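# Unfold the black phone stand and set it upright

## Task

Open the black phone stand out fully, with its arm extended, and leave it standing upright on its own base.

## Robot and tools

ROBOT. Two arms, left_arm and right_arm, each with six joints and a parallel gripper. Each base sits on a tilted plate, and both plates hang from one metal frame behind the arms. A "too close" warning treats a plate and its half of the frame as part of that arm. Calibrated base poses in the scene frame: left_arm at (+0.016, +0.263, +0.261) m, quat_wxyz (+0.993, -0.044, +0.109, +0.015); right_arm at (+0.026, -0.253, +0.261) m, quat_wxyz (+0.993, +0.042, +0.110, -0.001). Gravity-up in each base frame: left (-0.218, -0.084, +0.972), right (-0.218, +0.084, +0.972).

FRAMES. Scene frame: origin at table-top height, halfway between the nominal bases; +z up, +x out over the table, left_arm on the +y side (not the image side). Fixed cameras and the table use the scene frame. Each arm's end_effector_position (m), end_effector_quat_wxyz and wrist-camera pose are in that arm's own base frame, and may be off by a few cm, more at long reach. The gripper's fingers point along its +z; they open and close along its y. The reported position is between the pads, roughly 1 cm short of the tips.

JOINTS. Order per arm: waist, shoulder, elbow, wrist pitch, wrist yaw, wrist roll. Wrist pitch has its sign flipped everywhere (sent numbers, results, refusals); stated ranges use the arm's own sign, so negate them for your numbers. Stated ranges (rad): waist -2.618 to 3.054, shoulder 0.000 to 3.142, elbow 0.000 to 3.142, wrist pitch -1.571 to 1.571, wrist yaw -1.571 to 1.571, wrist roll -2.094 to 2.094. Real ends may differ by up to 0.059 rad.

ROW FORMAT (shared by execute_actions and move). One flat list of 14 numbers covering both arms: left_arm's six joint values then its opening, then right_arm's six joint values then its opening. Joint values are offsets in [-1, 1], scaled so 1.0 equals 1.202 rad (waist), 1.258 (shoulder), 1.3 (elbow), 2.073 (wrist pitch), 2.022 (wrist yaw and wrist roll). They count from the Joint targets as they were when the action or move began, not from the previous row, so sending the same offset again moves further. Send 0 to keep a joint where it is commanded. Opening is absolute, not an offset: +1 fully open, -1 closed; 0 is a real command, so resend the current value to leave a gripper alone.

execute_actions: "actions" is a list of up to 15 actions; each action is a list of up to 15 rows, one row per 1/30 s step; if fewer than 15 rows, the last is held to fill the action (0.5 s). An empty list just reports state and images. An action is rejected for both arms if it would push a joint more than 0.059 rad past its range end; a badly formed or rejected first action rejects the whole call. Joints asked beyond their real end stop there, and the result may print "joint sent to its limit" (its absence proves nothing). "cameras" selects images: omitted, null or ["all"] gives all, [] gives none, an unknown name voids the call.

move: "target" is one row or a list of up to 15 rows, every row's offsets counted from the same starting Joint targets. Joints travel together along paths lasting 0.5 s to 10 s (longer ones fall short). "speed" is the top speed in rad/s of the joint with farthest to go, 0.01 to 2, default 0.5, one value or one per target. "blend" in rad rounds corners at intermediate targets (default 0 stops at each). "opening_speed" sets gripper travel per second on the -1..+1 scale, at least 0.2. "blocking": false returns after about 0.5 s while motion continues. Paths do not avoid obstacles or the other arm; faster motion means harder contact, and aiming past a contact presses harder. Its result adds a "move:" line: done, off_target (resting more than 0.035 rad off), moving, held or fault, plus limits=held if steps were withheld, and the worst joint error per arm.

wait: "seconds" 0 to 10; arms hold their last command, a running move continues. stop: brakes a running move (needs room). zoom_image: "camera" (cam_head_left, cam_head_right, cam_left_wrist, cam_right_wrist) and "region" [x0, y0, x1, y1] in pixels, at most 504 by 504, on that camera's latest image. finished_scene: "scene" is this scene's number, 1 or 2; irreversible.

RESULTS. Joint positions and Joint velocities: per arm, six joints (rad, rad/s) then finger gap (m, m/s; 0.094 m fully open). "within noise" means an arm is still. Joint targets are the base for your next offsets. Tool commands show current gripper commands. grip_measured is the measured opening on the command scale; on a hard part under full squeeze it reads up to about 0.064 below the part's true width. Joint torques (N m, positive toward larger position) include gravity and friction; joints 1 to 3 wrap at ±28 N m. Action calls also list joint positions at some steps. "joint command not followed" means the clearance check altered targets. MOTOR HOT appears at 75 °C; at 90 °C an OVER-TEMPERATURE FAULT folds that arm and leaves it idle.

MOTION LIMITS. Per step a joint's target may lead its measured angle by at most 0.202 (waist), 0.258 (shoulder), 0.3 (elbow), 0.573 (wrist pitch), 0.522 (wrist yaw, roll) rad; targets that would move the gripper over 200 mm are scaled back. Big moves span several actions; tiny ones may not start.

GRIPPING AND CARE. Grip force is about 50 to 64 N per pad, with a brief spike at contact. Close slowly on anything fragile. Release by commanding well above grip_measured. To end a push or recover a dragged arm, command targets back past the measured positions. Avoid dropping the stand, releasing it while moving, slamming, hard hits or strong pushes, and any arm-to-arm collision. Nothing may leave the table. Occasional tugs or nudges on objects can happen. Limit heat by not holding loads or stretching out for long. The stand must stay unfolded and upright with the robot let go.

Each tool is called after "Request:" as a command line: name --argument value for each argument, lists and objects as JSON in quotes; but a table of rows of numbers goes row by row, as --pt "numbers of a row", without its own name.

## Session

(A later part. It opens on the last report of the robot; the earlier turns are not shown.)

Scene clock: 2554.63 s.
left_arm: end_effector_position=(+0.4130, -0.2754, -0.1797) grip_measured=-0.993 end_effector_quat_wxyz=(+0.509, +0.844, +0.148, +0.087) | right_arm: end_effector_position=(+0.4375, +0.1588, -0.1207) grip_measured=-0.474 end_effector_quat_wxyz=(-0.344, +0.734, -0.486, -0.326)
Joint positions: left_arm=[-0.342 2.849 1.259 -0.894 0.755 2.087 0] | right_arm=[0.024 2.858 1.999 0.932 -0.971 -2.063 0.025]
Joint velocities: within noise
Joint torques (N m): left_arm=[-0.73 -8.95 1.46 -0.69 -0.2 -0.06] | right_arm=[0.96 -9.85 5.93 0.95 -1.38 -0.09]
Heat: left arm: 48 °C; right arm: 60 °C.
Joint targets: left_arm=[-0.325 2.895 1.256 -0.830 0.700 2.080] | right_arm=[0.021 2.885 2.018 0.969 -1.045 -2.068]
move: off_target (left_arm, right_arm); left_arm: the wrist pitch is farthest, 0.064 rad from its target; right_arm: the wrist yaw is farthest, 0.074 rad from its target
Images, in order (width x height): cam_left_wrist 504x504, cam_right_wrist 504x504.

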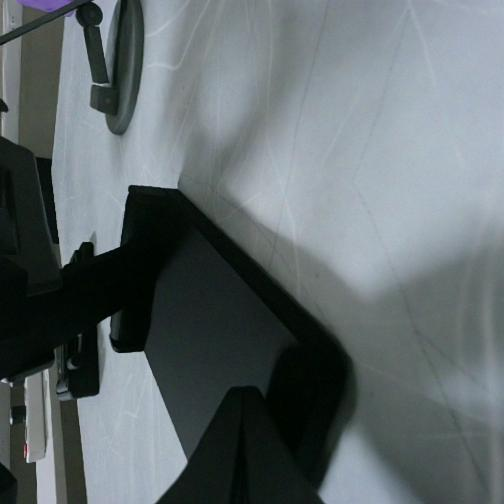

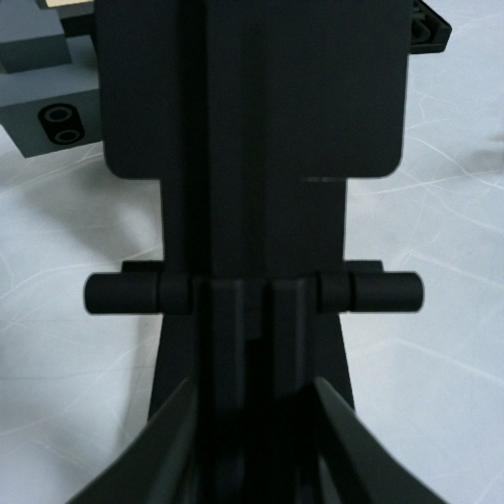

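Request:
move --pt "0 -0.1391 0 0 0 0 -1 0 0 0 -0.012 0.0247 0 -0.65" --pt "0.1331 -0.2345 -0.1823 0.0564 0.0638 0 -1 0 0 0 -0.012 0.0247 0 -0.65" --pt "0.1314 -0.616 -0.3285 0.1843 0.0638 -0.5425 0.95 0 0 0 -0.012 0.0247 0 -0.65" --speed '[0.15,0.4,0.5]' --blend '[0,0.05,0]'

Scene clock: 2581.10 s.
left_arm: end_effector_position=(+0.3881, -0.1957, -0.0228) grip_measured=+0.948 end_effector_quat_wxyz=(+0.450, +0.588, +0.640, -0.205) | right_arm: end_effector_position=(+0.4377, +0.1593, -0.1200) grip_measured=-0.474 end_effector_quat_wxyz=(-0.346, +0.733, -0.486, -0.327)
Joint positions: left_arm=[-0.168 2.142 0.84 -0.469 0.809 0.989 0.092] | right_arm=[0.024 2.858 1.999 0.932 -0.976 -2.063 0.025]
Joint velocities: within noise
Joint torques (N m): left_arm=[-1.2 -13.24 2.02 -0.95 0.59 -0.07] | right_arm=[0.96 -9.77 5.9 0.71 -0.7 -0.06]
Heat: left arm: 50 °C; right arm: 64 °C.
Joint targets: left_arm=[-0.167 2.120 0.828 -0.448 0.829 0.983] | right_arm=[0.021 2.885 2.018 0.944 -0.995 -2.068]
move: done

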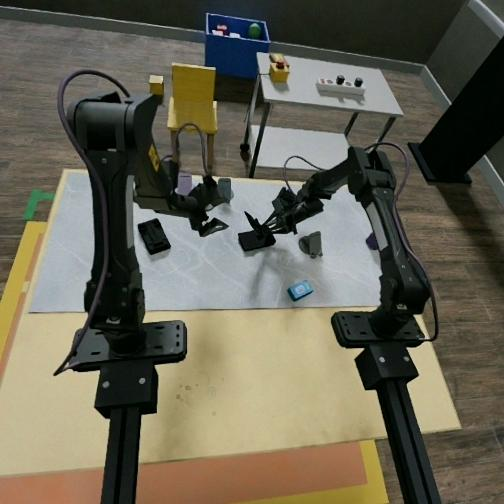

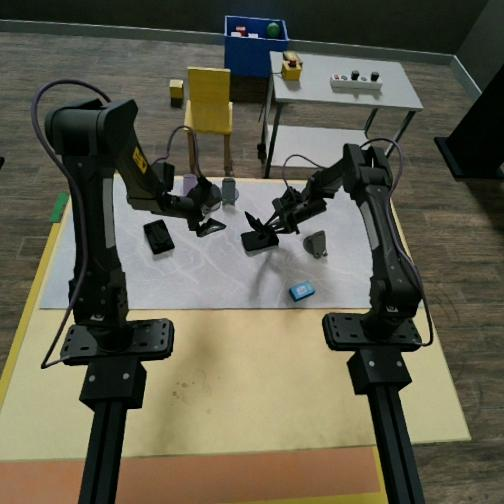

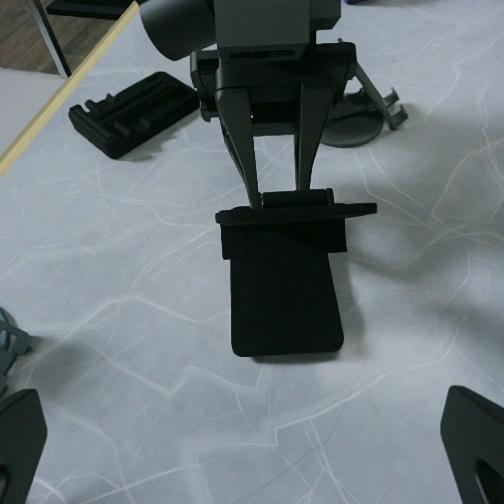

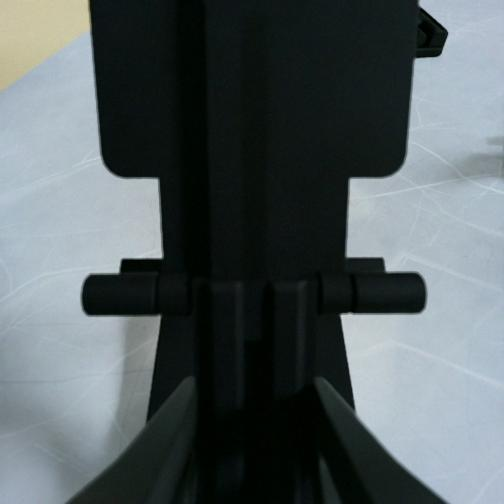

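Request:
zoom_image --camera "cam_left_wrist" --region '[180, 150, 420, 390]'

Scaled by 2.100 from the camera's 504x504 image, which has a finer 720x720 frame.

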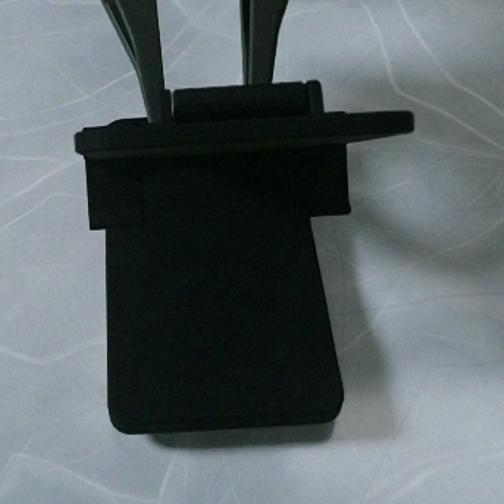

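Request:
move --pt "0 0 0 0 0 0 0.95 0 0 0 0 0 0 0.95" --pt "0 0 0 0 0 0 0.95 -0.0774 0.0 0.1092 0.1216 -0.0049 -0.0109 0.95" --opening_speed 0.7 --speed 0.25

Scene clock: 2689.90 s.
left_arm: end_effector_position=(+0.3881, -0.1957, -0.0228) grip_measured=+0.948 end_effector_quat_wxyz=(+0.450, +0.588, +0.641, -0.205) | right_arm: end_effector_position=(+0.4531, +0.1179, -0.0838) grip_measured=+0.947 end_effector_quat_wxyz=(-0.341, +0.693, -0.533, -0.347)
Joint positions: left_arm=[-0.168 2.142 0.84 -0.469 0.809 0.989 0.092] | right_arm=[-0.07 2.858 2.142 1.176 -0.981 -2.073 0.091]
Joint velocities: within noise
Joint torques (N m): left_arm=[-1.31 -13 1.89 -0.89 0.62 -0.08] | right_arm=[0.87 -10.14 6.31 0.9 -0.74 -0.14]
Heat: left arm: 57 °C; right arm: 64 °C.
Joint targets: left_arm=[-0.167 2.120 0.828 -0.448 0.829 0.983] | right_arm=[-0.072 2.885 2.160 1.196 -1.005 -2.082]
joint sent to its limit (right arm) — the wrist roll, lower limit.
move: done

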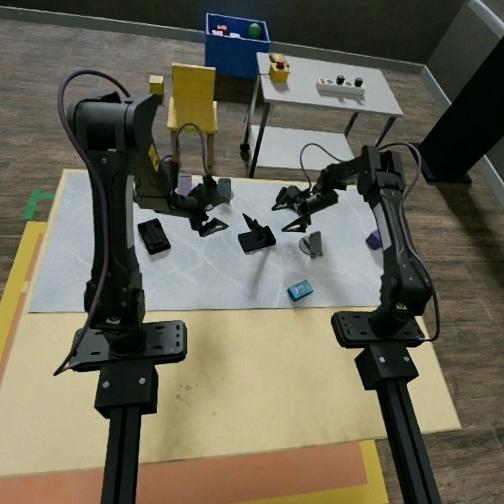

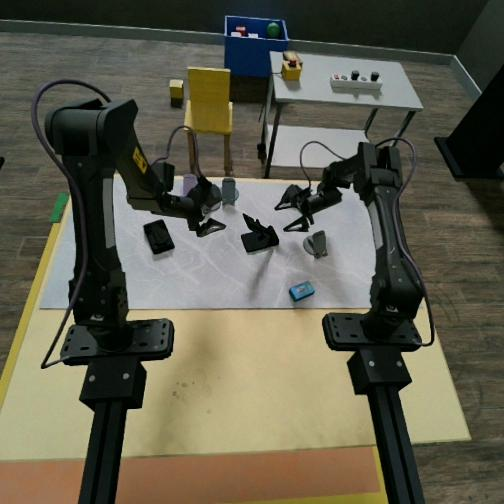

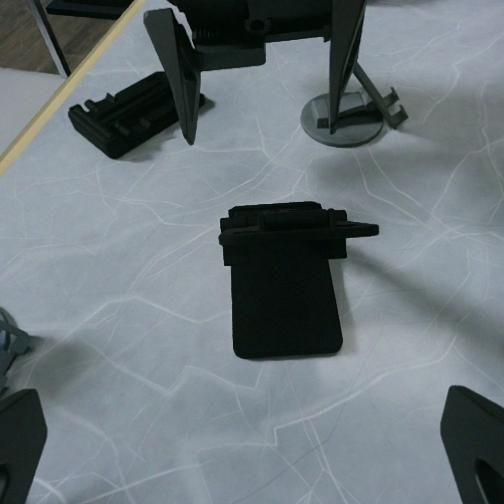

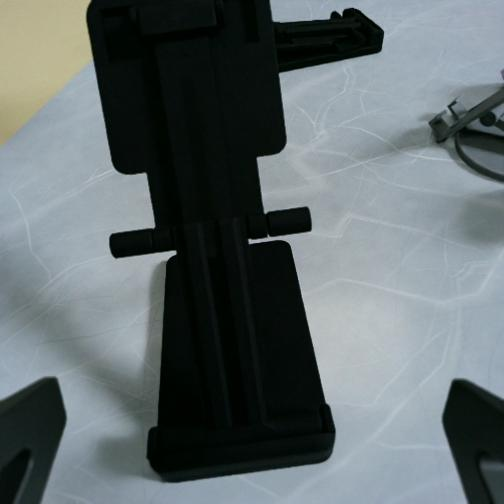

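Request:
move --pt "0 0 0 0 0 0 -1 0 0 0 0 0 0 0.95" --pt "0.0017 0.3816 0.1469 -0.1278 0 0.5425 -1 0.1855 -0.407 -0.4485 -0.2595 0.1657 0.1701 0.95" --pt "-0.1589 0.4769 0.2731 -0.1553 -0.0564 0.5425 -1 0.1855 -0.407 -0.4485 -0.2595 0.1657 0.1701 0.95" --opening_speed 1.5 --speed '[0.4,0.4,0.25]' --blend '[0,0.05,0]'

Scene clock: 2744.70 s.
left_arm: end_effector_position=(+0.4116, -0.2743, -0.1483) grip_measured=-0.992 end_effector_quat_wxyz=(+0.486, +0.854, +0.168, +0.078) | right_arm: end_effector_position=(+0.4252, +0.1726, -0.0527) grip_measured=+0.947 end_effector_quat_wxyz=(-0.261, +0.773, -0.543, -0.198)
Joint positions: left_arm=[-0.352 2.694 1.175 -0.771 0.711 2.08 0] | right_arm=[0.142 2.41 1.593 0.67 -0.663 -1.745 0.091]
Joint velocities: within noise
Joint torques (N m): left_arm=[-2.47 -10.55 3.02 -1.36 0.34 0.01] | right_arm=[2.18 -13.97 3.6 0.02 -0.52 0.07]
Heat: left arm: 56 °C; right arm: 67 °C.
Joint targets: left_arm=[-0.357 2.720 1.184 -0.770 0.715 2.080] | right_arm=[0.151 2.373 1.577 0.658 -0.670 -1.738]
move: off_target (right_arm); right_arm: the shoulder is farthest, 0.037 rad from its target

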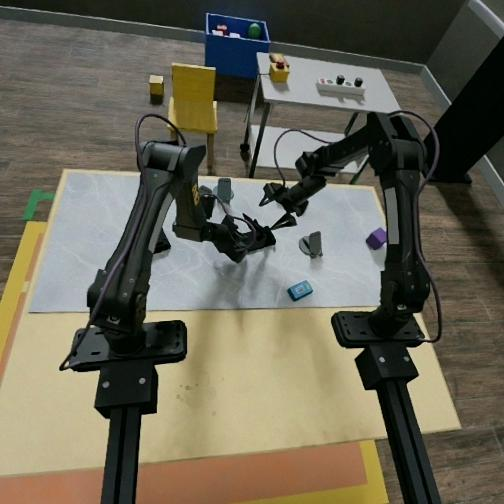

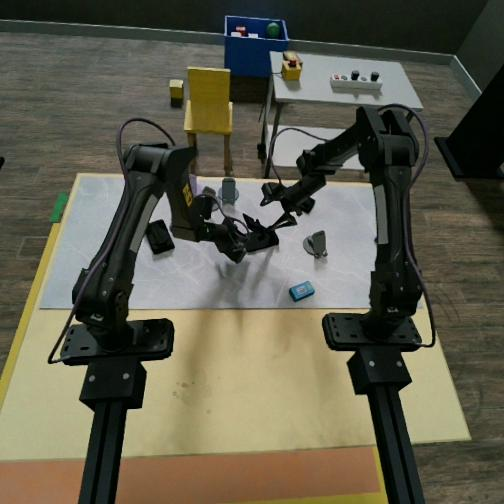

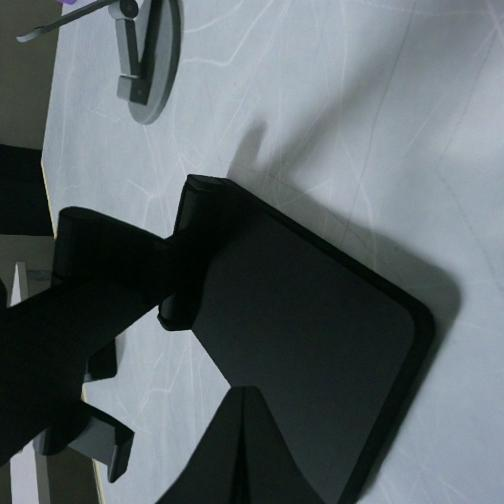

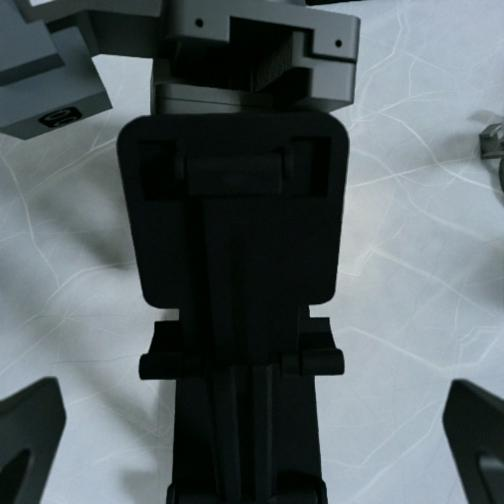

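Request:
move --target '[0.02,0.0954,0.0685,-0.0072,0.0025,0,-1,0,0,0,0,0,0,0.95]' --speed 0.1 --cameras '["cam_left_wrist"]'

Scene clock: 2750.27 s.
left_arm: end_effector_position=(+0.4186, -0.2726, -0.1780) grip_measured=-0.993 end_effector_quat_wxyz=(+0.487, +0.853, +0.171, +0.078) | right_arm: end_effector_position=(+0.4253, +0.1726, -0.0527) grip_measured=+0.947 end_effector_quat_wxyz=(-0.261, +0.773, -0.543, -0.197)
Joint positions: left_arm=[-0.343 2.809 1.265 -0.795 0.715 2.081 0] | right_arm=[0.142 2.41 1.593 0.669 -0.662 -1.745 0.091]
Joint velocities: within noise
Joint torques (N m): left_arm=[-1.07 -10.28 2.45 -1.27 0.38 0.01] | right_arm=[2.1 -14.01 3.59 0.01 -0.54 0.07]
Heat: left arm: 55 °C; right arm: 70 °C.
Joint targets: left_arm=[-0.334 2.840 1.273 -0.784 0.720 2.080] | right_arm=[0.151 2.373 1.577 0.658 -0.670 -1.738]
move: off_target (right_arm); right_arm: the shoulder is farthest, 0.037 rad from its target
Images, in order (width x height): cam_left_wrist 504x504.

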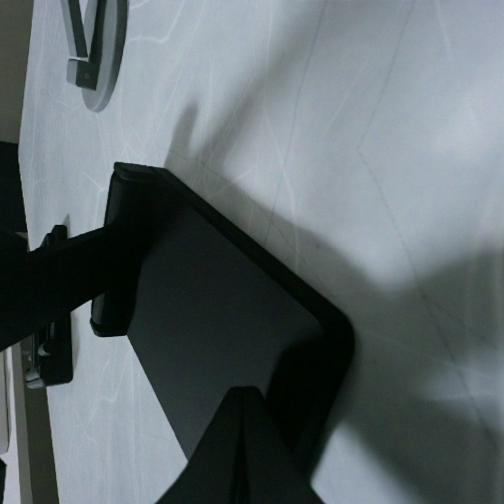

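Request:
move --target '[0,0.0238,0,0,0,0,-1,0.0607,0.1105,-0.0331,-0.082,0.004,0.0435,0.95]' --speed 0.2 --cameras '["cam_left_wrist","cam_right_wrist"]'

Scene clock: 2757.97 s.
left_arm: end_effector_position=(+0.4184, -0.2744, -0.1790) grip_measured=-0.993 end_effector_quat_wxyz=(+0.495, +0.849, +0.162, +0.083) | right_arm: end_effector_position=(+0.4169, +0.2034, -0.0904) grip_measured=+0.947 end_effector_quat_wxyz=(-0.260, +0.774, -0.542, -0.198)
Joint positions: left_arm=[-0.343 2.827 1.27 -0.832 0.728 2.082 0] | right_arm=[0.216 2.48 1.546 0.5 -0.654 -1.658 0.091]
Joint velocities: within noise
Joint torques (N m): left_arm=[-1.32 -9.33 2.1 -0.89 0.25 0.02] | right_arm=[2.21 -8.76 3.55 -0.13 -0.53 0.05]
Heat: left arm: 54 °C; right arm: 72 °C.
Joint targets: left_arm=[-0.334 2.870 1.273 -0.784 0.720 2.080] | right_arm=[0.224 2.512 1.534 0.488 -0.662 -1.650]
move: off_target (left_arm); left_arm: the wrist pitch is farthest, 0.048 rad from its target
Images, in order (width x height): cam_left_wrist 504x504, cam_right_wrist 504x504.

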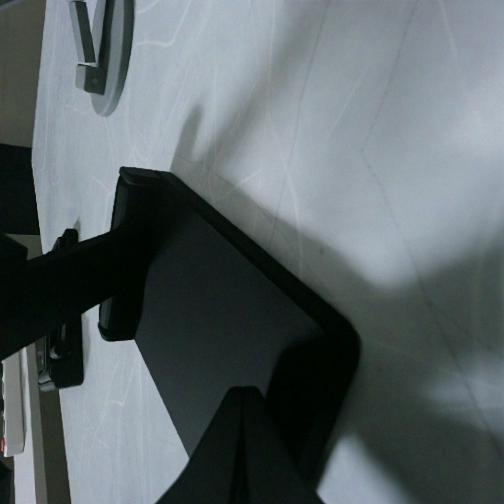

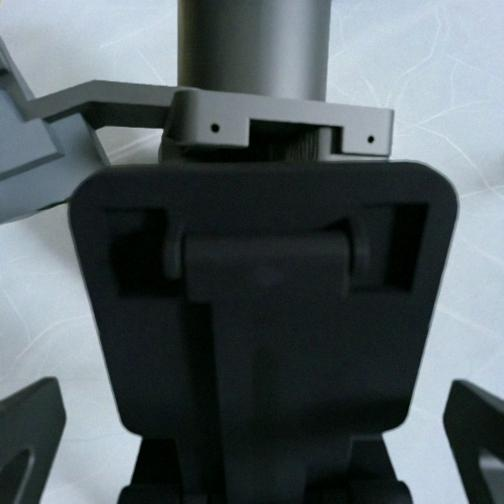

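Request:
move --target '[0,0,0,0,0,0,-1,0,0,0,0,0,0,-0.8]' --opening_speed 0.8 --cameras '["cam_left_wrist","cam_right_wrist"]'

Scene clock: 2765.17 s.
left_arm: end_effector_position=(+0.4183, -0.2744, -0.1789) grip_measured=-0.993 end_effector_quat_wxyz=(+0.496, +0.849, +0.162, +0.083) | right_arm: end_effector_position=(+0.4183, +0.2037, -0.0902) grip_measured=+0.298 end_effector_quat_wxyz=(-0.262, +0.774, -0.541, -0.196)
Joint positions: left_arm=[-0.343 2.827 1.27 -0.832 0.73 2.082 0] | right_arm=[0.216 2.48 1.546 0.493 -0.654 -1.657 0.061]
Joint velocities: within noise
Joint torques (N m): left_arm=[-1.36 -9.22 2.26 -0.86 0.22 -0.03] | right_arm=[2.36 -8.83 3.55 -0.02 -0.53 0.04]
Heat: left arm: 53 °C; right arm: 67 °C.
Joint targets: left_arm=[-0.334 2.870 1.273 -0.784 0.720 2.080] | right_arm=[0.224 2.512 1.534 0.488 -0.662 -1.650]
move: off_target (left_arm); left_arm: the wrist pitch is farthest, 0.048 rad from its target
Images, in order (width x height): cam_left_wrist 504x504, cam_right_wrist 504x504.

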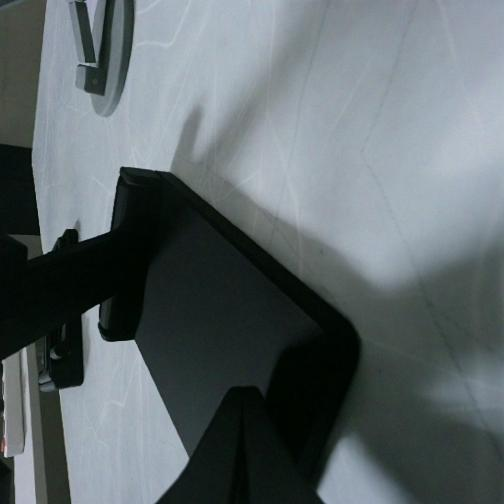

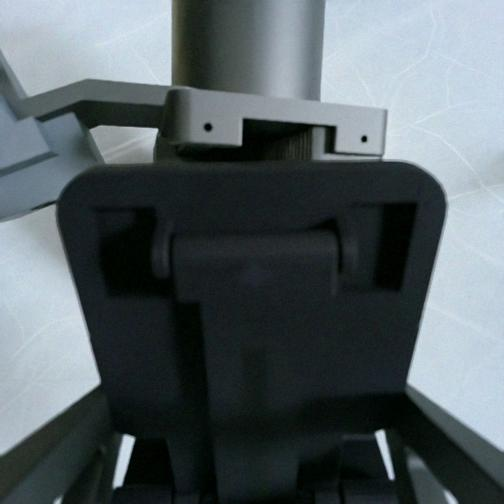

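Request:
move --target '[0,0.0159,0,0.0193,0,0,-1,-0.0849,0.0525,0.0992,0.0873,-0.1053,-0.0767,-0.8]' --speed 0.1 --cameras '["cam_left_wrist","cam_right_wrist"]'

Scene clock: 2789.77 s.
left_arm: end_effector_position=(+0.4156, -0.2787, -0.1768) grip_measured=-0.993 end_effector_quat_wxyz=(+0.508, +0.845, +0.151, +0.073) | right_arm: end_effector_position=(+0.4177, +0.1897, -0.0858) grip_measured=+0.298 end_effector_quat_wxyz=(-0.299, +0.759, -0.517, -0.260)
Joint positions: left_arm=[-0.343 2.837 1.281 -0.837 0.768 2.083 0] | right_arm=[0.138 2.554 1.635 0.632 -0.814 -1.798 0.061]
Joint velocities: within noise
Joint torques (N m): left_arm=[-1.21 -8.29 1.31 -0.36 -0.12 -0.05] | right_arm=[0.24 -9.66 6.95 0.58 -1.22 -0.06]
Heat: left arm: 50 °C; right arm: 58 °C.
Joint targets: left_arm=[-0.334 2.890 1.272 -0.745 0.720 2.080] | right_arm=[0.122 2.578 1.663 0.669 -0.875 -1.805]
move: off_target (left_arm, right_arm); left_arm: the wrist pitch is farthest, 0.093 rad from its target; right_arm: the wrist yaw is farthest, 0.061 rad from its target
Images, in order (width x height): cam_left_wrist 504x504, cam_right_wrist 504x504.

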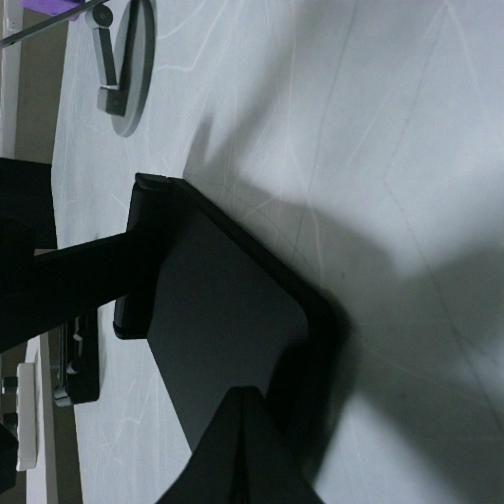

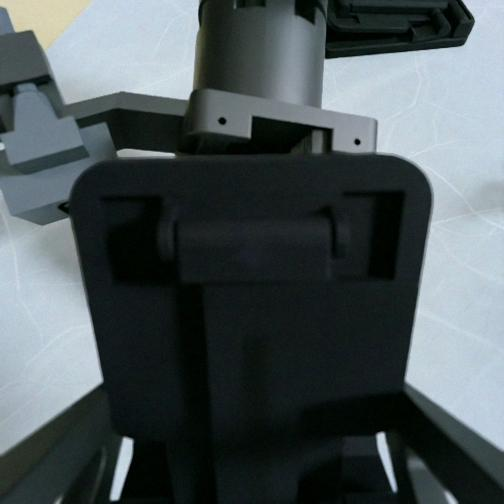

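Request:
move --target '[0,0.012,0,0.005,-0.01,0,-1,-0.0624,0.065,0.1246,0.1211,-0.0816,-0.1014,-0.8]' --speed 0.1 --cameras '["cam_left_wrist","cam_right_wrist"]'

Scene clock: 2796.67 s.
left_arm: end_effector_position=(+0.4171, -0.2856, -0.1685) grip_measured=-0.993 end_effector_quat_wxyz=(+0.523, +0.839, +0.133, +0.079) | right_arm: end_effector_position=(+0.4213, +0.1734, -0.0744) grip_measured=+0.298 end_effector_quat_wxyz=(-0.334, +0.744, -0.486, -0.314)
Joint positions: left_arm=[-0.349 2.837 1.289 -0.869 0.791 2.085 0] | right_arm=[0.066 2.647 1.791 0.866 -0.944 -1.994 0.061]
Joint velocities: within noise
Joint torques (N m): left_arm=[-0.85 -7.16 0.73 0.02 -0.61 -0.05] | right_arm=[-0.03 -10.55 7.35 1.03 -1.66 -0.22]
Heat: left arm: 50 °C; right arm: 59 °C.
Joint targets: left_arm=[-0.334 2.905 1.272 -0.734 0.700 2.080] | right_arm=[0.047 2.660 1.825 0.920 -1.040 -2.010]
move: off_target (left_arm, right_arm); left_arm: the wrist pitch is farthest, 0.134 rad from its target; right_arm: the wrist yaw is farthest, 0.096 rad from its target
Images, in order (width x height): cam_left_wrist 504x504, cam_right_wrist 504x504.

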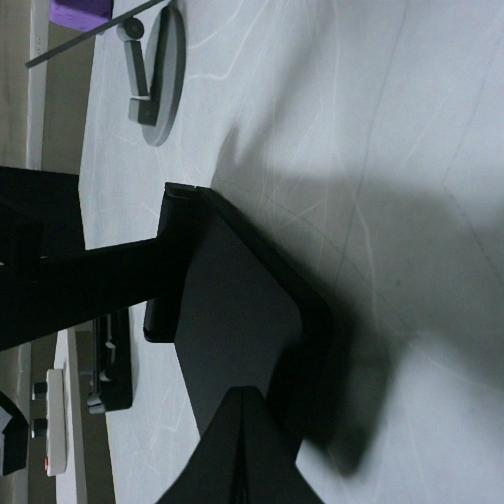

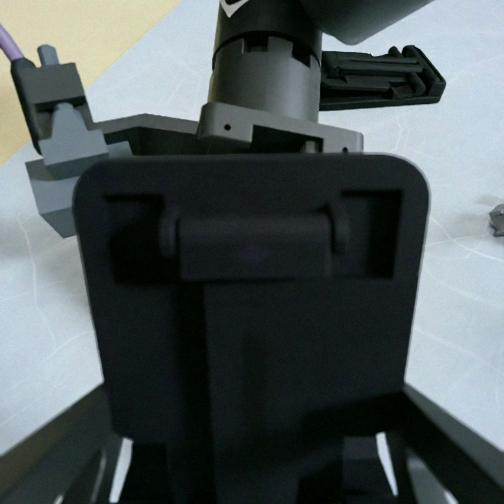

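Request:
move --target '[0,0.045,0,0.03,-0.03,0,-1,0,0,0,0,0,0,-0.8]' --speed 0.1 --cameras '["cam_left_wrist","cam_right_wrist"]'

Scene clock: 2801.20 s.
left_arm: end_effector_position=(+0.4152, -0.2787, -0.1852) grip_measured=-0.993 end_effector_quat_wxyz=(+0.503, +0.847, +0.150, +0.083) | right_arm: end_effector_position=(+0.4261, +0.1704, -0.0633) grip_measured=+0.298 end_effector_quat_wxyz=(-0.357, +0.726, -0.489, -0.327)
Joint positions: left_arm=[-0.349 2.862 1.289 -0.861 0.746 2.088 0] | right_arm=[0.044 2.65 1.808 0.894 -1.003 -2.002 0.061]
Joint velocities: within noise
Joint torques (N m): left_arm=[-0.91 -4.56 0.5 0.58 -0.81 -0.11] | right_arm=[1.51 -10.84 5.85 0.75 -0.94 -0.11]
Heat: left arm: 50 °C; right arm: 60 °C.
Joint targets: left_arm=[-0.334 2.962 1.273 -0.672 0.639 2.080] | right_arm=[0.047 2.660 1.825 0.920 -1.040 -2.010]
move: off_target (left_arm, right_arm); left_arm: the wrist pitch is farthest, 0.190 rad from its target; right_arm: the wrist yaw is farthest, 0.037 rad from its target
Images, in order (width x height): cam_left_wrist 504x504, cam_right_wrist 504x504.

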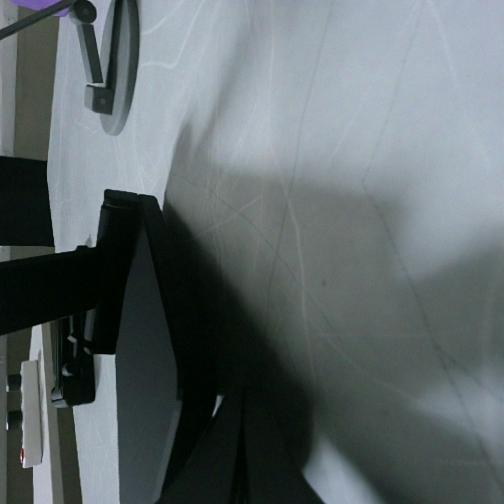

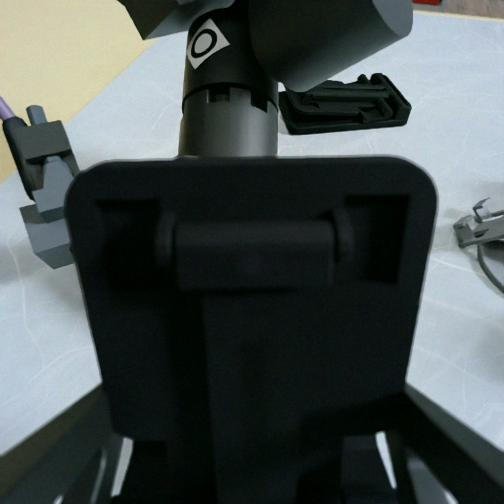

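Request:
move --pt "0 -0.13 0 -0.02 0.02 0 -1 0 0 0 0 0 0 -0.8" --pt "0.1406 -0.2878 -0.1954 -0.0198 0.094 0 -1 0 0 0 0 0 0 -0.8" --speed '[0.3,0.4]' --cameras '["cam_left_wrist","cam_right_wrist"]'

Scene clock: 2807.17 s.
left_arm: end_effector_position=(+0.4034, -0.1973, -0.1424) grip_measured=-0.993 end_effector_quat_wxyz=(+0.486, +0.837, +0.245, +0.054) | right_arm: end_effector_position=(+0.4260, +0.1704, -0.0632) grip_measured=+0.298 end_effector_quat_wxyz=(-0.357, +0.725, -0.489, -0.327)
Joint positions: left_arm=[-0.166 2.621 1.028 -0.74 0.808 2.088 0] | right_arm=[0.044 2.65 1.808 0.894 -1.003 -2.002 0.061]
Joint velocities: within noise
Joint torques (N m): left_arm=[-1.24 -14.13 0.51 -0.84 0.59 -0.1] | right_arm=[1.37 -10.82 5.82 0.77 -0.95 -0.11]
Heat: left arm: 49 °C; right arm: 60 °C.
Joint targets: left_arm=[-0.164 2.600 1.019 -0.713 0.829 2.080] | right_arm=[0.047 2.660 1.825 0.920 -1.039 -2.010]
move: off_target (right_arm); right_arm: the wrist yaw is farthest, 0.037 rad from its target
Images, in order (width x height): cam_left_wrist 504x504, cam_right_wrist 504x504.

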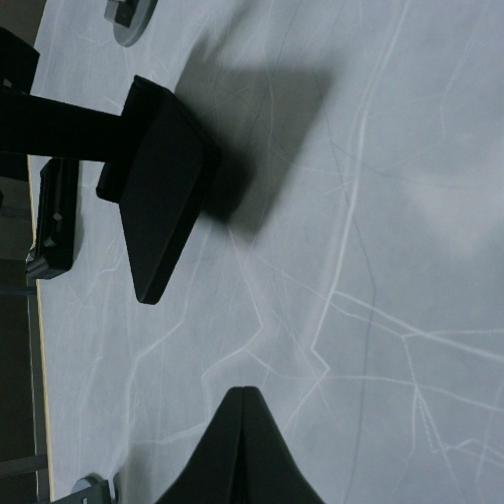

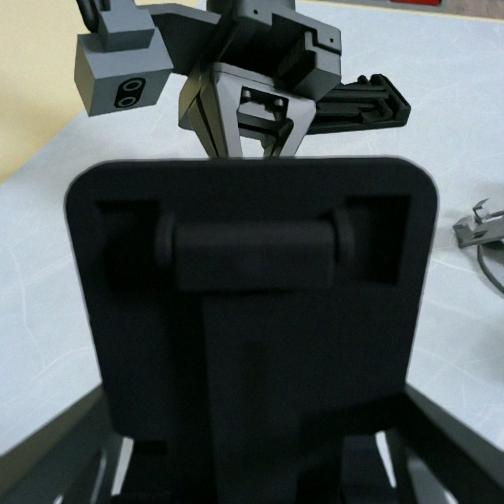

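Request:
move --target '[0,0,0,0,0,0,-1,0.0125,-0.1749,-0.0869,0.0289,0.0094,0.0124,-0.8]' --speed 0.15

Scene clock: 2849.67 s.
left_arm: end_effector_position=(+0.4033, -0.1974, -0.1423) grip_measured=-0.993 end_effector_quat_wxyz=(+0.487, +0.837, +0.245, +0.053) | right_arm: end_effector_position=(+0.4177, +0.1726, -0.0071) grip_measured=+0.298 end_effector_quat_wxyz=(-0.363, +0.730, -0.484, -0.319)
Joint positions: left_arm=[-0.166 2.621 1.028 -0.74 0.809 2.088 0] | right_arm=[0.051 2.479 1.728 0.953 -1.003 -1.993 0.061]
Joint velocities: within noise
Joint torques (N m): left_arm=[-1.43 -13.81 0.81 -0.85 0.62 -0.08] | right_arm=[2.24 -14.5 3.59 0.75 -0.74 0.05]
Heat: left arm: 50 °C; right arm: 62 °C.
Joint targets: left_arm=[-0.164 2.600 1.019 -0.713 0.829 2.080] | right_arm=[0.062 2.440 1.712 0.980 -1.021 -1.985]
move: off_target (right_arm); right_arm: the shoulder is farthest, 0.040 rad from its target

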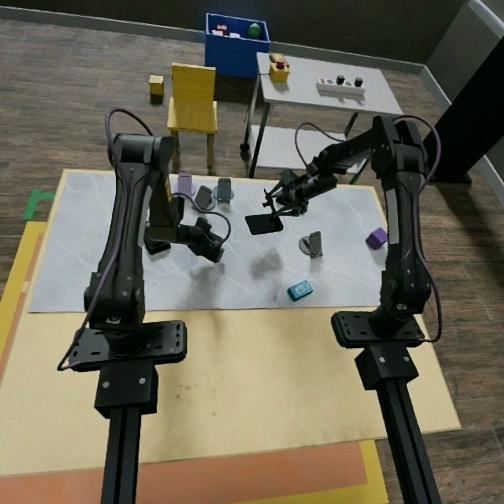

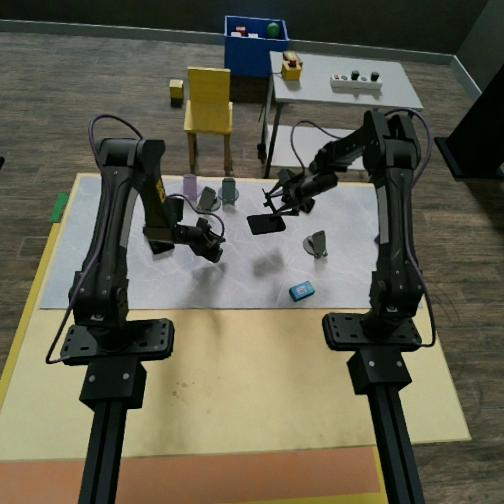

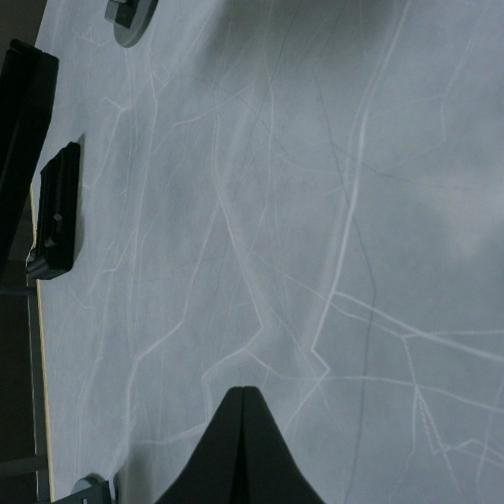

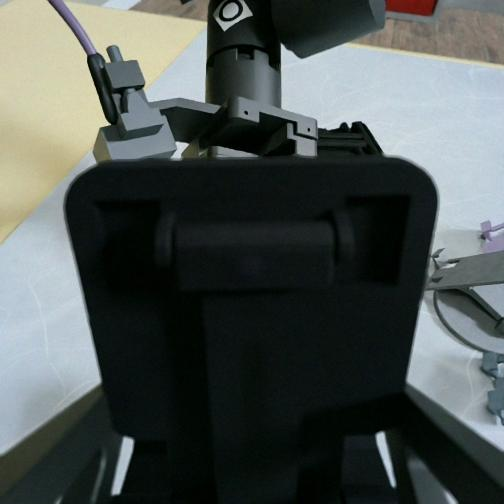

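Request:
move --pt "0 0 0 -0.3145 0.1474 0.0025 -1 0 0 0 0 0 0 -0.8" --pt "-0.0129 0.2424 0.1469 -0.3145 0.1474 0.0025 -0.1 0 0 0 0 0 0 -0.8" --speed 0.5 --blend 0.1

Scene clock: 2882.33 s.
left_arm: end_effector_position=(+0.4173, -0.2311, -0.1107) grip_measured=-0.102 end_effector_quat_wxyz=(+0.636, +0.753, +0.014, +0.166) | right_arm: end_effector_position=(+0.4175, +0.1725, -0.0072) grip_measured=+0.298 end_effector_quat_wxyz=(-0.362, +0.730, -0.484, -0.319)
Joint positions: left_arm=[-0.166 2.887 1.204 -1.371 1.112 2.088 0.042] | right_arm=[0.051 2.479 1.728 0.954 -1.002 -1.992 0.061]
Joint velocities: within noise
Joint torques (N m): left_arm=[-2.8 -10.88 1.58 -1.47 0.44 -0.02] | right_arm=[2.04 -14.38 3.4 0.68 -0.74 0.05]
Heat: left arm: 50 °C; right arm: 67 °C.
Joint targets: left_arm=[-0.180 2.905 1.210 -1.365 1.127 2.085] | right_arm=[0.062 2.440 1.712 0.980 -1.020 -1.985]
move: off_target (right_arm); right_arm: the shoulder is farthest, 0.039 rad from its target

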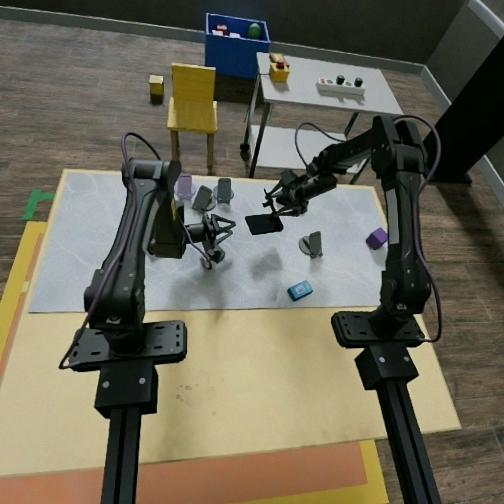

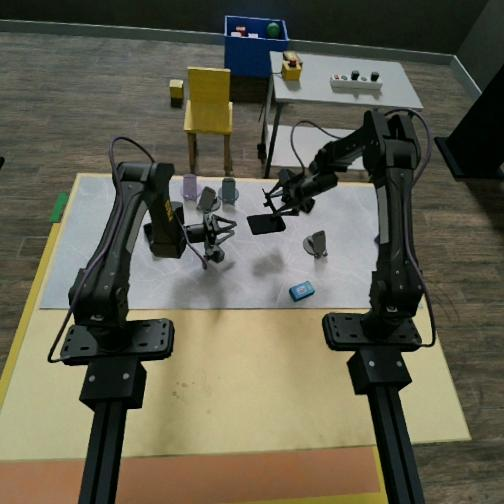

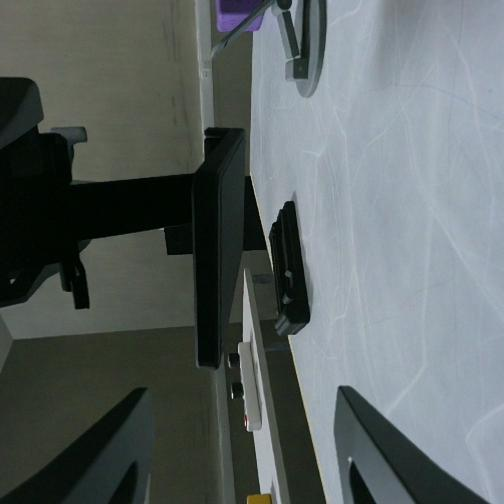

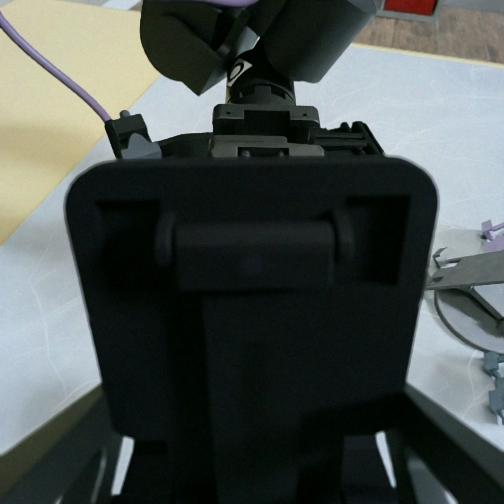

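Request:
zoom_image --camera "cam_left_wrist" --region '[0, 80, 340, 420]'

Scaled by 1.482 from the camera's 504x504 image, which has a finer 720x720 frame.

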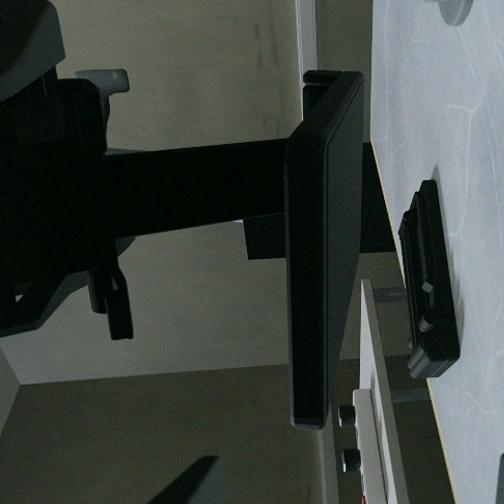

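Request:
move --target '[-0.0399,-0.0994,-0.0338,0.0555,-0.0406,0,-0.1,0,0,0,0,0,0,-0.8]' --speed 0.25 --cameras '["cam_left_wrist"]'

Scene clock: 2921.47 s.
left_arm: end_effector_position=(+0.4229, -0.2502, -0.0930) grip_measured=-0.102 end_effector_quat_wxyz=(+0.625, +0.764, +0.024, +0.161) | right_arm: end_effector_position=(+0.4175, +0.1725, -0.0072) grip_measured=+0.298 end_effector_quat_wxyz=(-0.362, +0.730, -0.484, -0.319)
Joint positions: left_arm=[-0.217 2.797 1.177 -1.28 1.045 2.088 0.042] | right_arm=[0.051 2.479 1.728 0.954 -1.002 -1.992 0.061]
Joint velocities: within noise
Joint torques (N m): left_arm=[-2.76 -14.2 0.61 -1.3 0.32 -0.02] | right_arm=[2.15 -14.34 3.41 0.67 -0.74 0.06]
Heat: left arm: 51 °C; right arm: 69 °C.
Joint targets: left_arm=[-0.228 2.780 1.166 -1.250 1.045 2.085] | right_arm=[0.062 2.440 1.712 0.980 -1.020 -1.985]
move: off_target (right_arm); right_arm: the shoulder is farthest, 0.039 rad from its target
Images, in order (width x height): cam_left_wrist 504x504.

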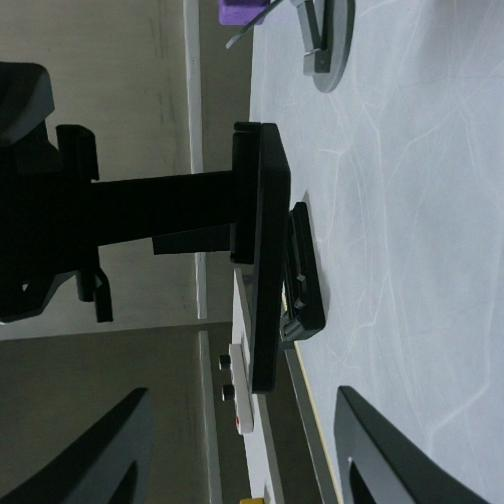

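Request:
move --target '[-0.0874,0.1033,0.1246,0.0145,-0.0509,-0.0114,-0.1,0,0,0,0,0,0,-0.8]' --speed 0.15 --cameras '["cam_left_wrist","cam_right_wrist"]'

Scene clock: 2928.30 s.
left_arm: end_effector_position=(+0.4317, -0.2953, -0.1130) grip_measured=-0.102 end_effector_quat_wxyz=(+0.617, +0.769, +0.014, +0.166) | right_arm: end_effector_position=(+0.4175, +0.1725, -0.0072) grip_measured=+0.298 end_effector_quat_wxyz=(-0.362, +0.730, -0.484, -0.319)
Joint positions: left_arm=[-0.323 2.883 1.318 -1.248 0.943 2.074 0.042] | right_arm=[0.051 2.479 1.728 0.954 -1.002 -1.992 0.061]
Joint velocities: within noise
Joint torques (N m): left_arm=[-2.96 -10.93 2.5 -1.44 0.25 -0.09] | right_arm=[2.19 -14.42 3.44 0.71 -0.75 0.03]
Heat: left arm: 52 °C; right arm: 69 °C.
Joint targets: left_arm=[-0.333 2.910 1.328 -1.220 0.942 2.062] | right_arm=[0.062 2.440 1.712 0.980 -1.020 -1.985]
move: off_target (right_arm); right_arm: the shoulder is farthest, 0.039 rad from its target
Images, in order (width x height): cam_left_wrist 504x504, cam_right_wrist 504x504.

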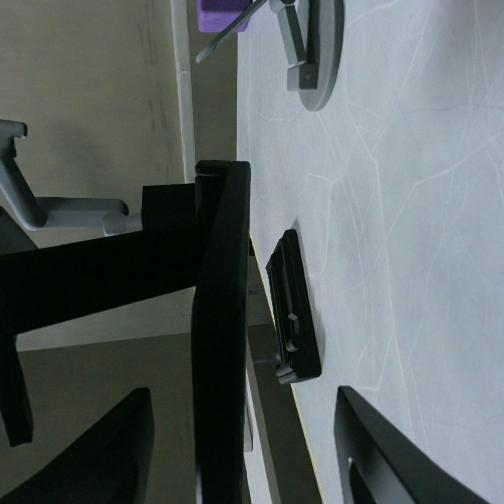

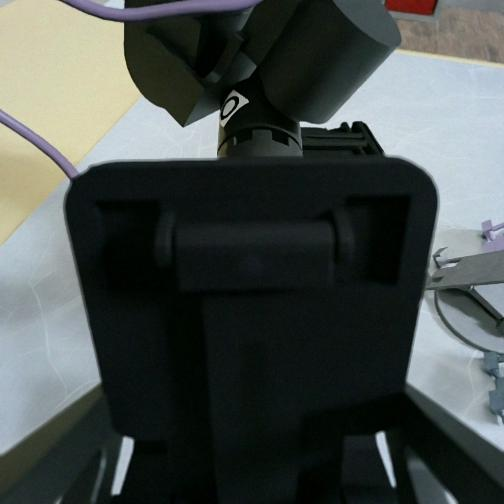

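Request:
move --pt "0 -0.0477 0 0 0 0 -0.1 0 0 0 0 0 0 -0.8" --pt "0 -0.0477 0 0 0 0 -0.98 0 0 0 0 0 0 -0.8" --opening_speed 0.5 --speed 0.15 --cameras '["cam_left_wrist","cam_right_wrist"]'

Scene clock: 2936.07 s.
left_arm: end_effector_position=(+0.4326, -0.2971, -0.1096) grip_measured=-0.844 end_effector_quat_wxyz=(+0.618, +0.768, +0.011, +0.168) | right_arm: end_effector_position=(+0.4170, +0.1728, -0.0076) grip_measured=+0.298 end_effector_quat_wxyz=(-0.360, +0.729, -0.486, -0.320)
Joint positions: left_arm=[-0.326 2.875 1.318 -1.246 0.942 2.076 0.007] | right_arm=[0.052 2.479 1.728 0.955 -0.999 -1.987 0.061]
Joint velocities: within noise
Joint torques (N m): left_arm=[-2.73 -15.46 2.95 -1.37 0.24 -0.13] | right_arm=[2 -14.45 3.55 0.72 -0.78 -0.01]
Heat: left arm: 53 °C; right arm: 70 °C.
Joint targets: left_arm=[-0.333 2.850 1.328 -1.220 0.942 2.062] | right_arm=[0.062 2.440 1.712 0.980 -1.020 -1.985]
move: off_target (right_arm); right_arm: the shoulder is farthest, 0.039 rad from its target
Images, in order (width x height): cam_left_wrist 504x504, cam_right_wrist 504x504.

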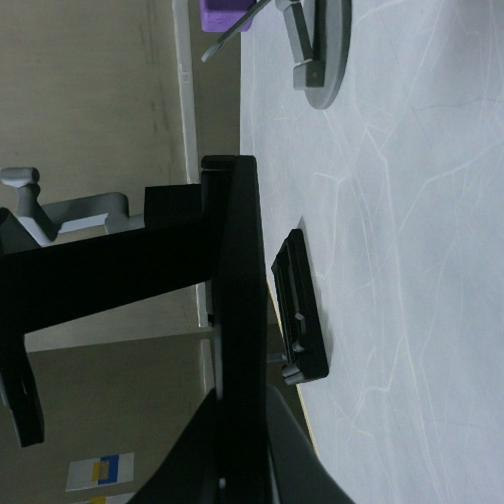

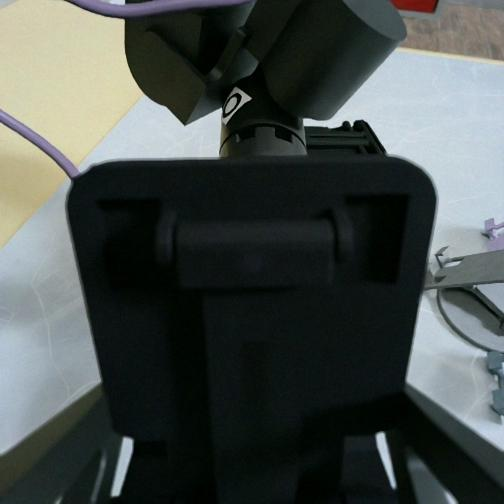

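Request:
move --target '[0.0428,0.0807,0.0189,-0.0789,0.0329,-0.0371,-0.98,0.0179,0.008,-0.0085,-0.0109,-0.0235,0.0079,-0.8]' --speed 0.08 --cameras '["cam_left_wrist","cam_right_wrist"]'

Scene clock: 3017.40 s.
left_arm: end_effector_position=(+0.4310, -0.2891, -0.1053) grip_measured=-0.844 end_effector_quat_wxyz=(+0.644, +0.746, +0.000, +0.171) | right_arm: end_effector_position=(+0.4121, +0.1872, -0.0035) grip_measured=+0.298 end_effector_quat_wxyz=(-0.369, +0.724, -0.477, -0.336)
Joint positions: left_arm=[-0.299 2.926 1.341 -1.376 1.002 2.008 0.007] | right_arm=[0.078 2.479 1.719 0.945 -1.039 -1.976 0.061]
Joint velocities: within noise
Joint torques (N m): left_arm=[-0.46 -11.12 2.65 -1.73 0.34 -0.22] | right_arm=[1.8 -13.64 3.4 0.53 -0.93 0.02]
Heat: left arm: 56 °C; right arm: 73 °C.
Joint targets: left_arm=[-0.282 2.951 1.352 -1.383 1.009 1.987] | right_arm=[0.083 2.450 1.701 0.957 -1.068 -1.969]
move: done
Images, in order (width x height): cam_left_wrist 504x504, cam_right_wrist 504x504.

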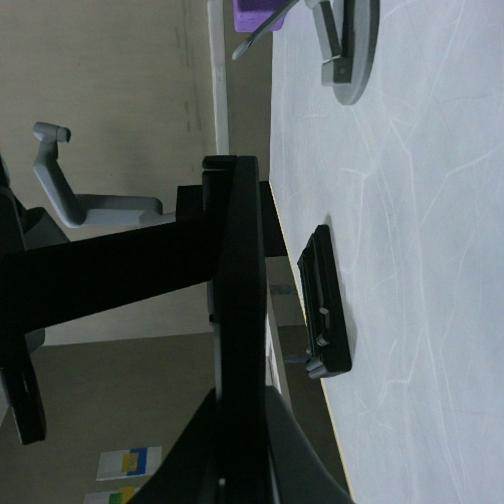

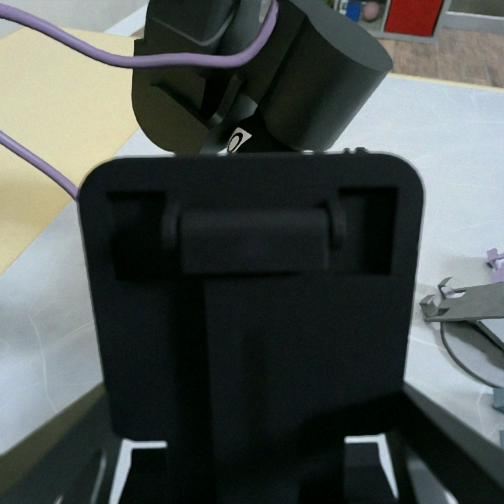

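Request:
move --target '[0.0429,0.0807,0.0188,-0.0788,0.0329,-0.0371,-0.98,0.0179,0.008,-0.0085,-0.0109,-0.0235,0.0079,-0.8]' --speed 0.1 --cameras '["cam_left_wrist","cam_right_wrist"]'

Scene clock: 3026.37 s.
left_arm: end_effector_position=(+0.4282, -0.2734, -0.1064) grip_measured=-0.844 end_effector_quat_wxyz=(+0.670, +0.719, -0.011, +0.186) | right_arm: end_effector_position=(+0.4049, +0.2049, -0.0043) grip_measured=+0.298 end_effector_quat_wxyz=(-0.373, +0.727, -0.462, -0.346)
Joint positions: left_arm=[-0.26 3.012 1.377 -1.566 1.054 1.917 0.007] | right_arm=[0.116 2.479 1.701 0.911 -1.063 -1.964 0.061]
Joint velocities: within noise
Joint torques (N m): left_arm=[0.66 -9.51 1.69 -1.46 0.36 -0.05] | right_arm=[0.61 -12.94 3.86 0.59 -1.17 0.09]
Heat: left arm: 55 °C; right arm: 72 °C.
Joint targets: left_arm=[-0.230 3.053 1.377 -1.547 1.075 1.912] | right_arm=[0.105 2.460 1.690 0.934 -1.115 -1.953]
move: off_target (left_arm, right_arm); left_arm: the shoulder is farthest, 0.041 rad from its target; right_arm: the wrist yaw is farthest, 0.053 rad from its target
Images, in order (width x height): cam_left_wrist 504x504, cam_right_wrist 504x504.

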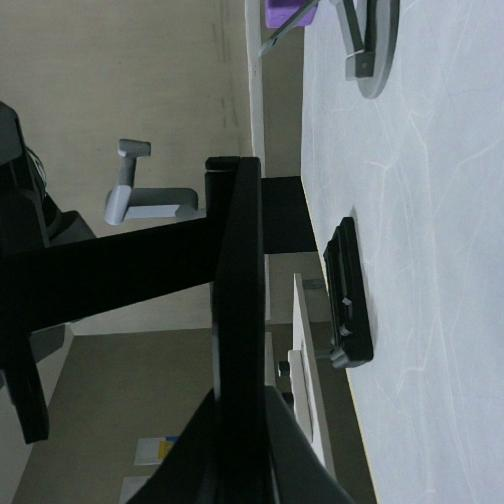

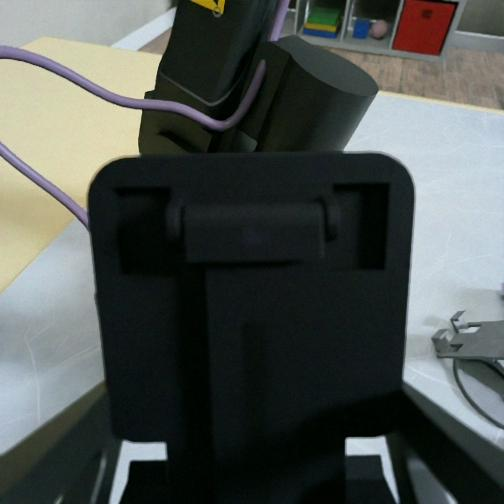

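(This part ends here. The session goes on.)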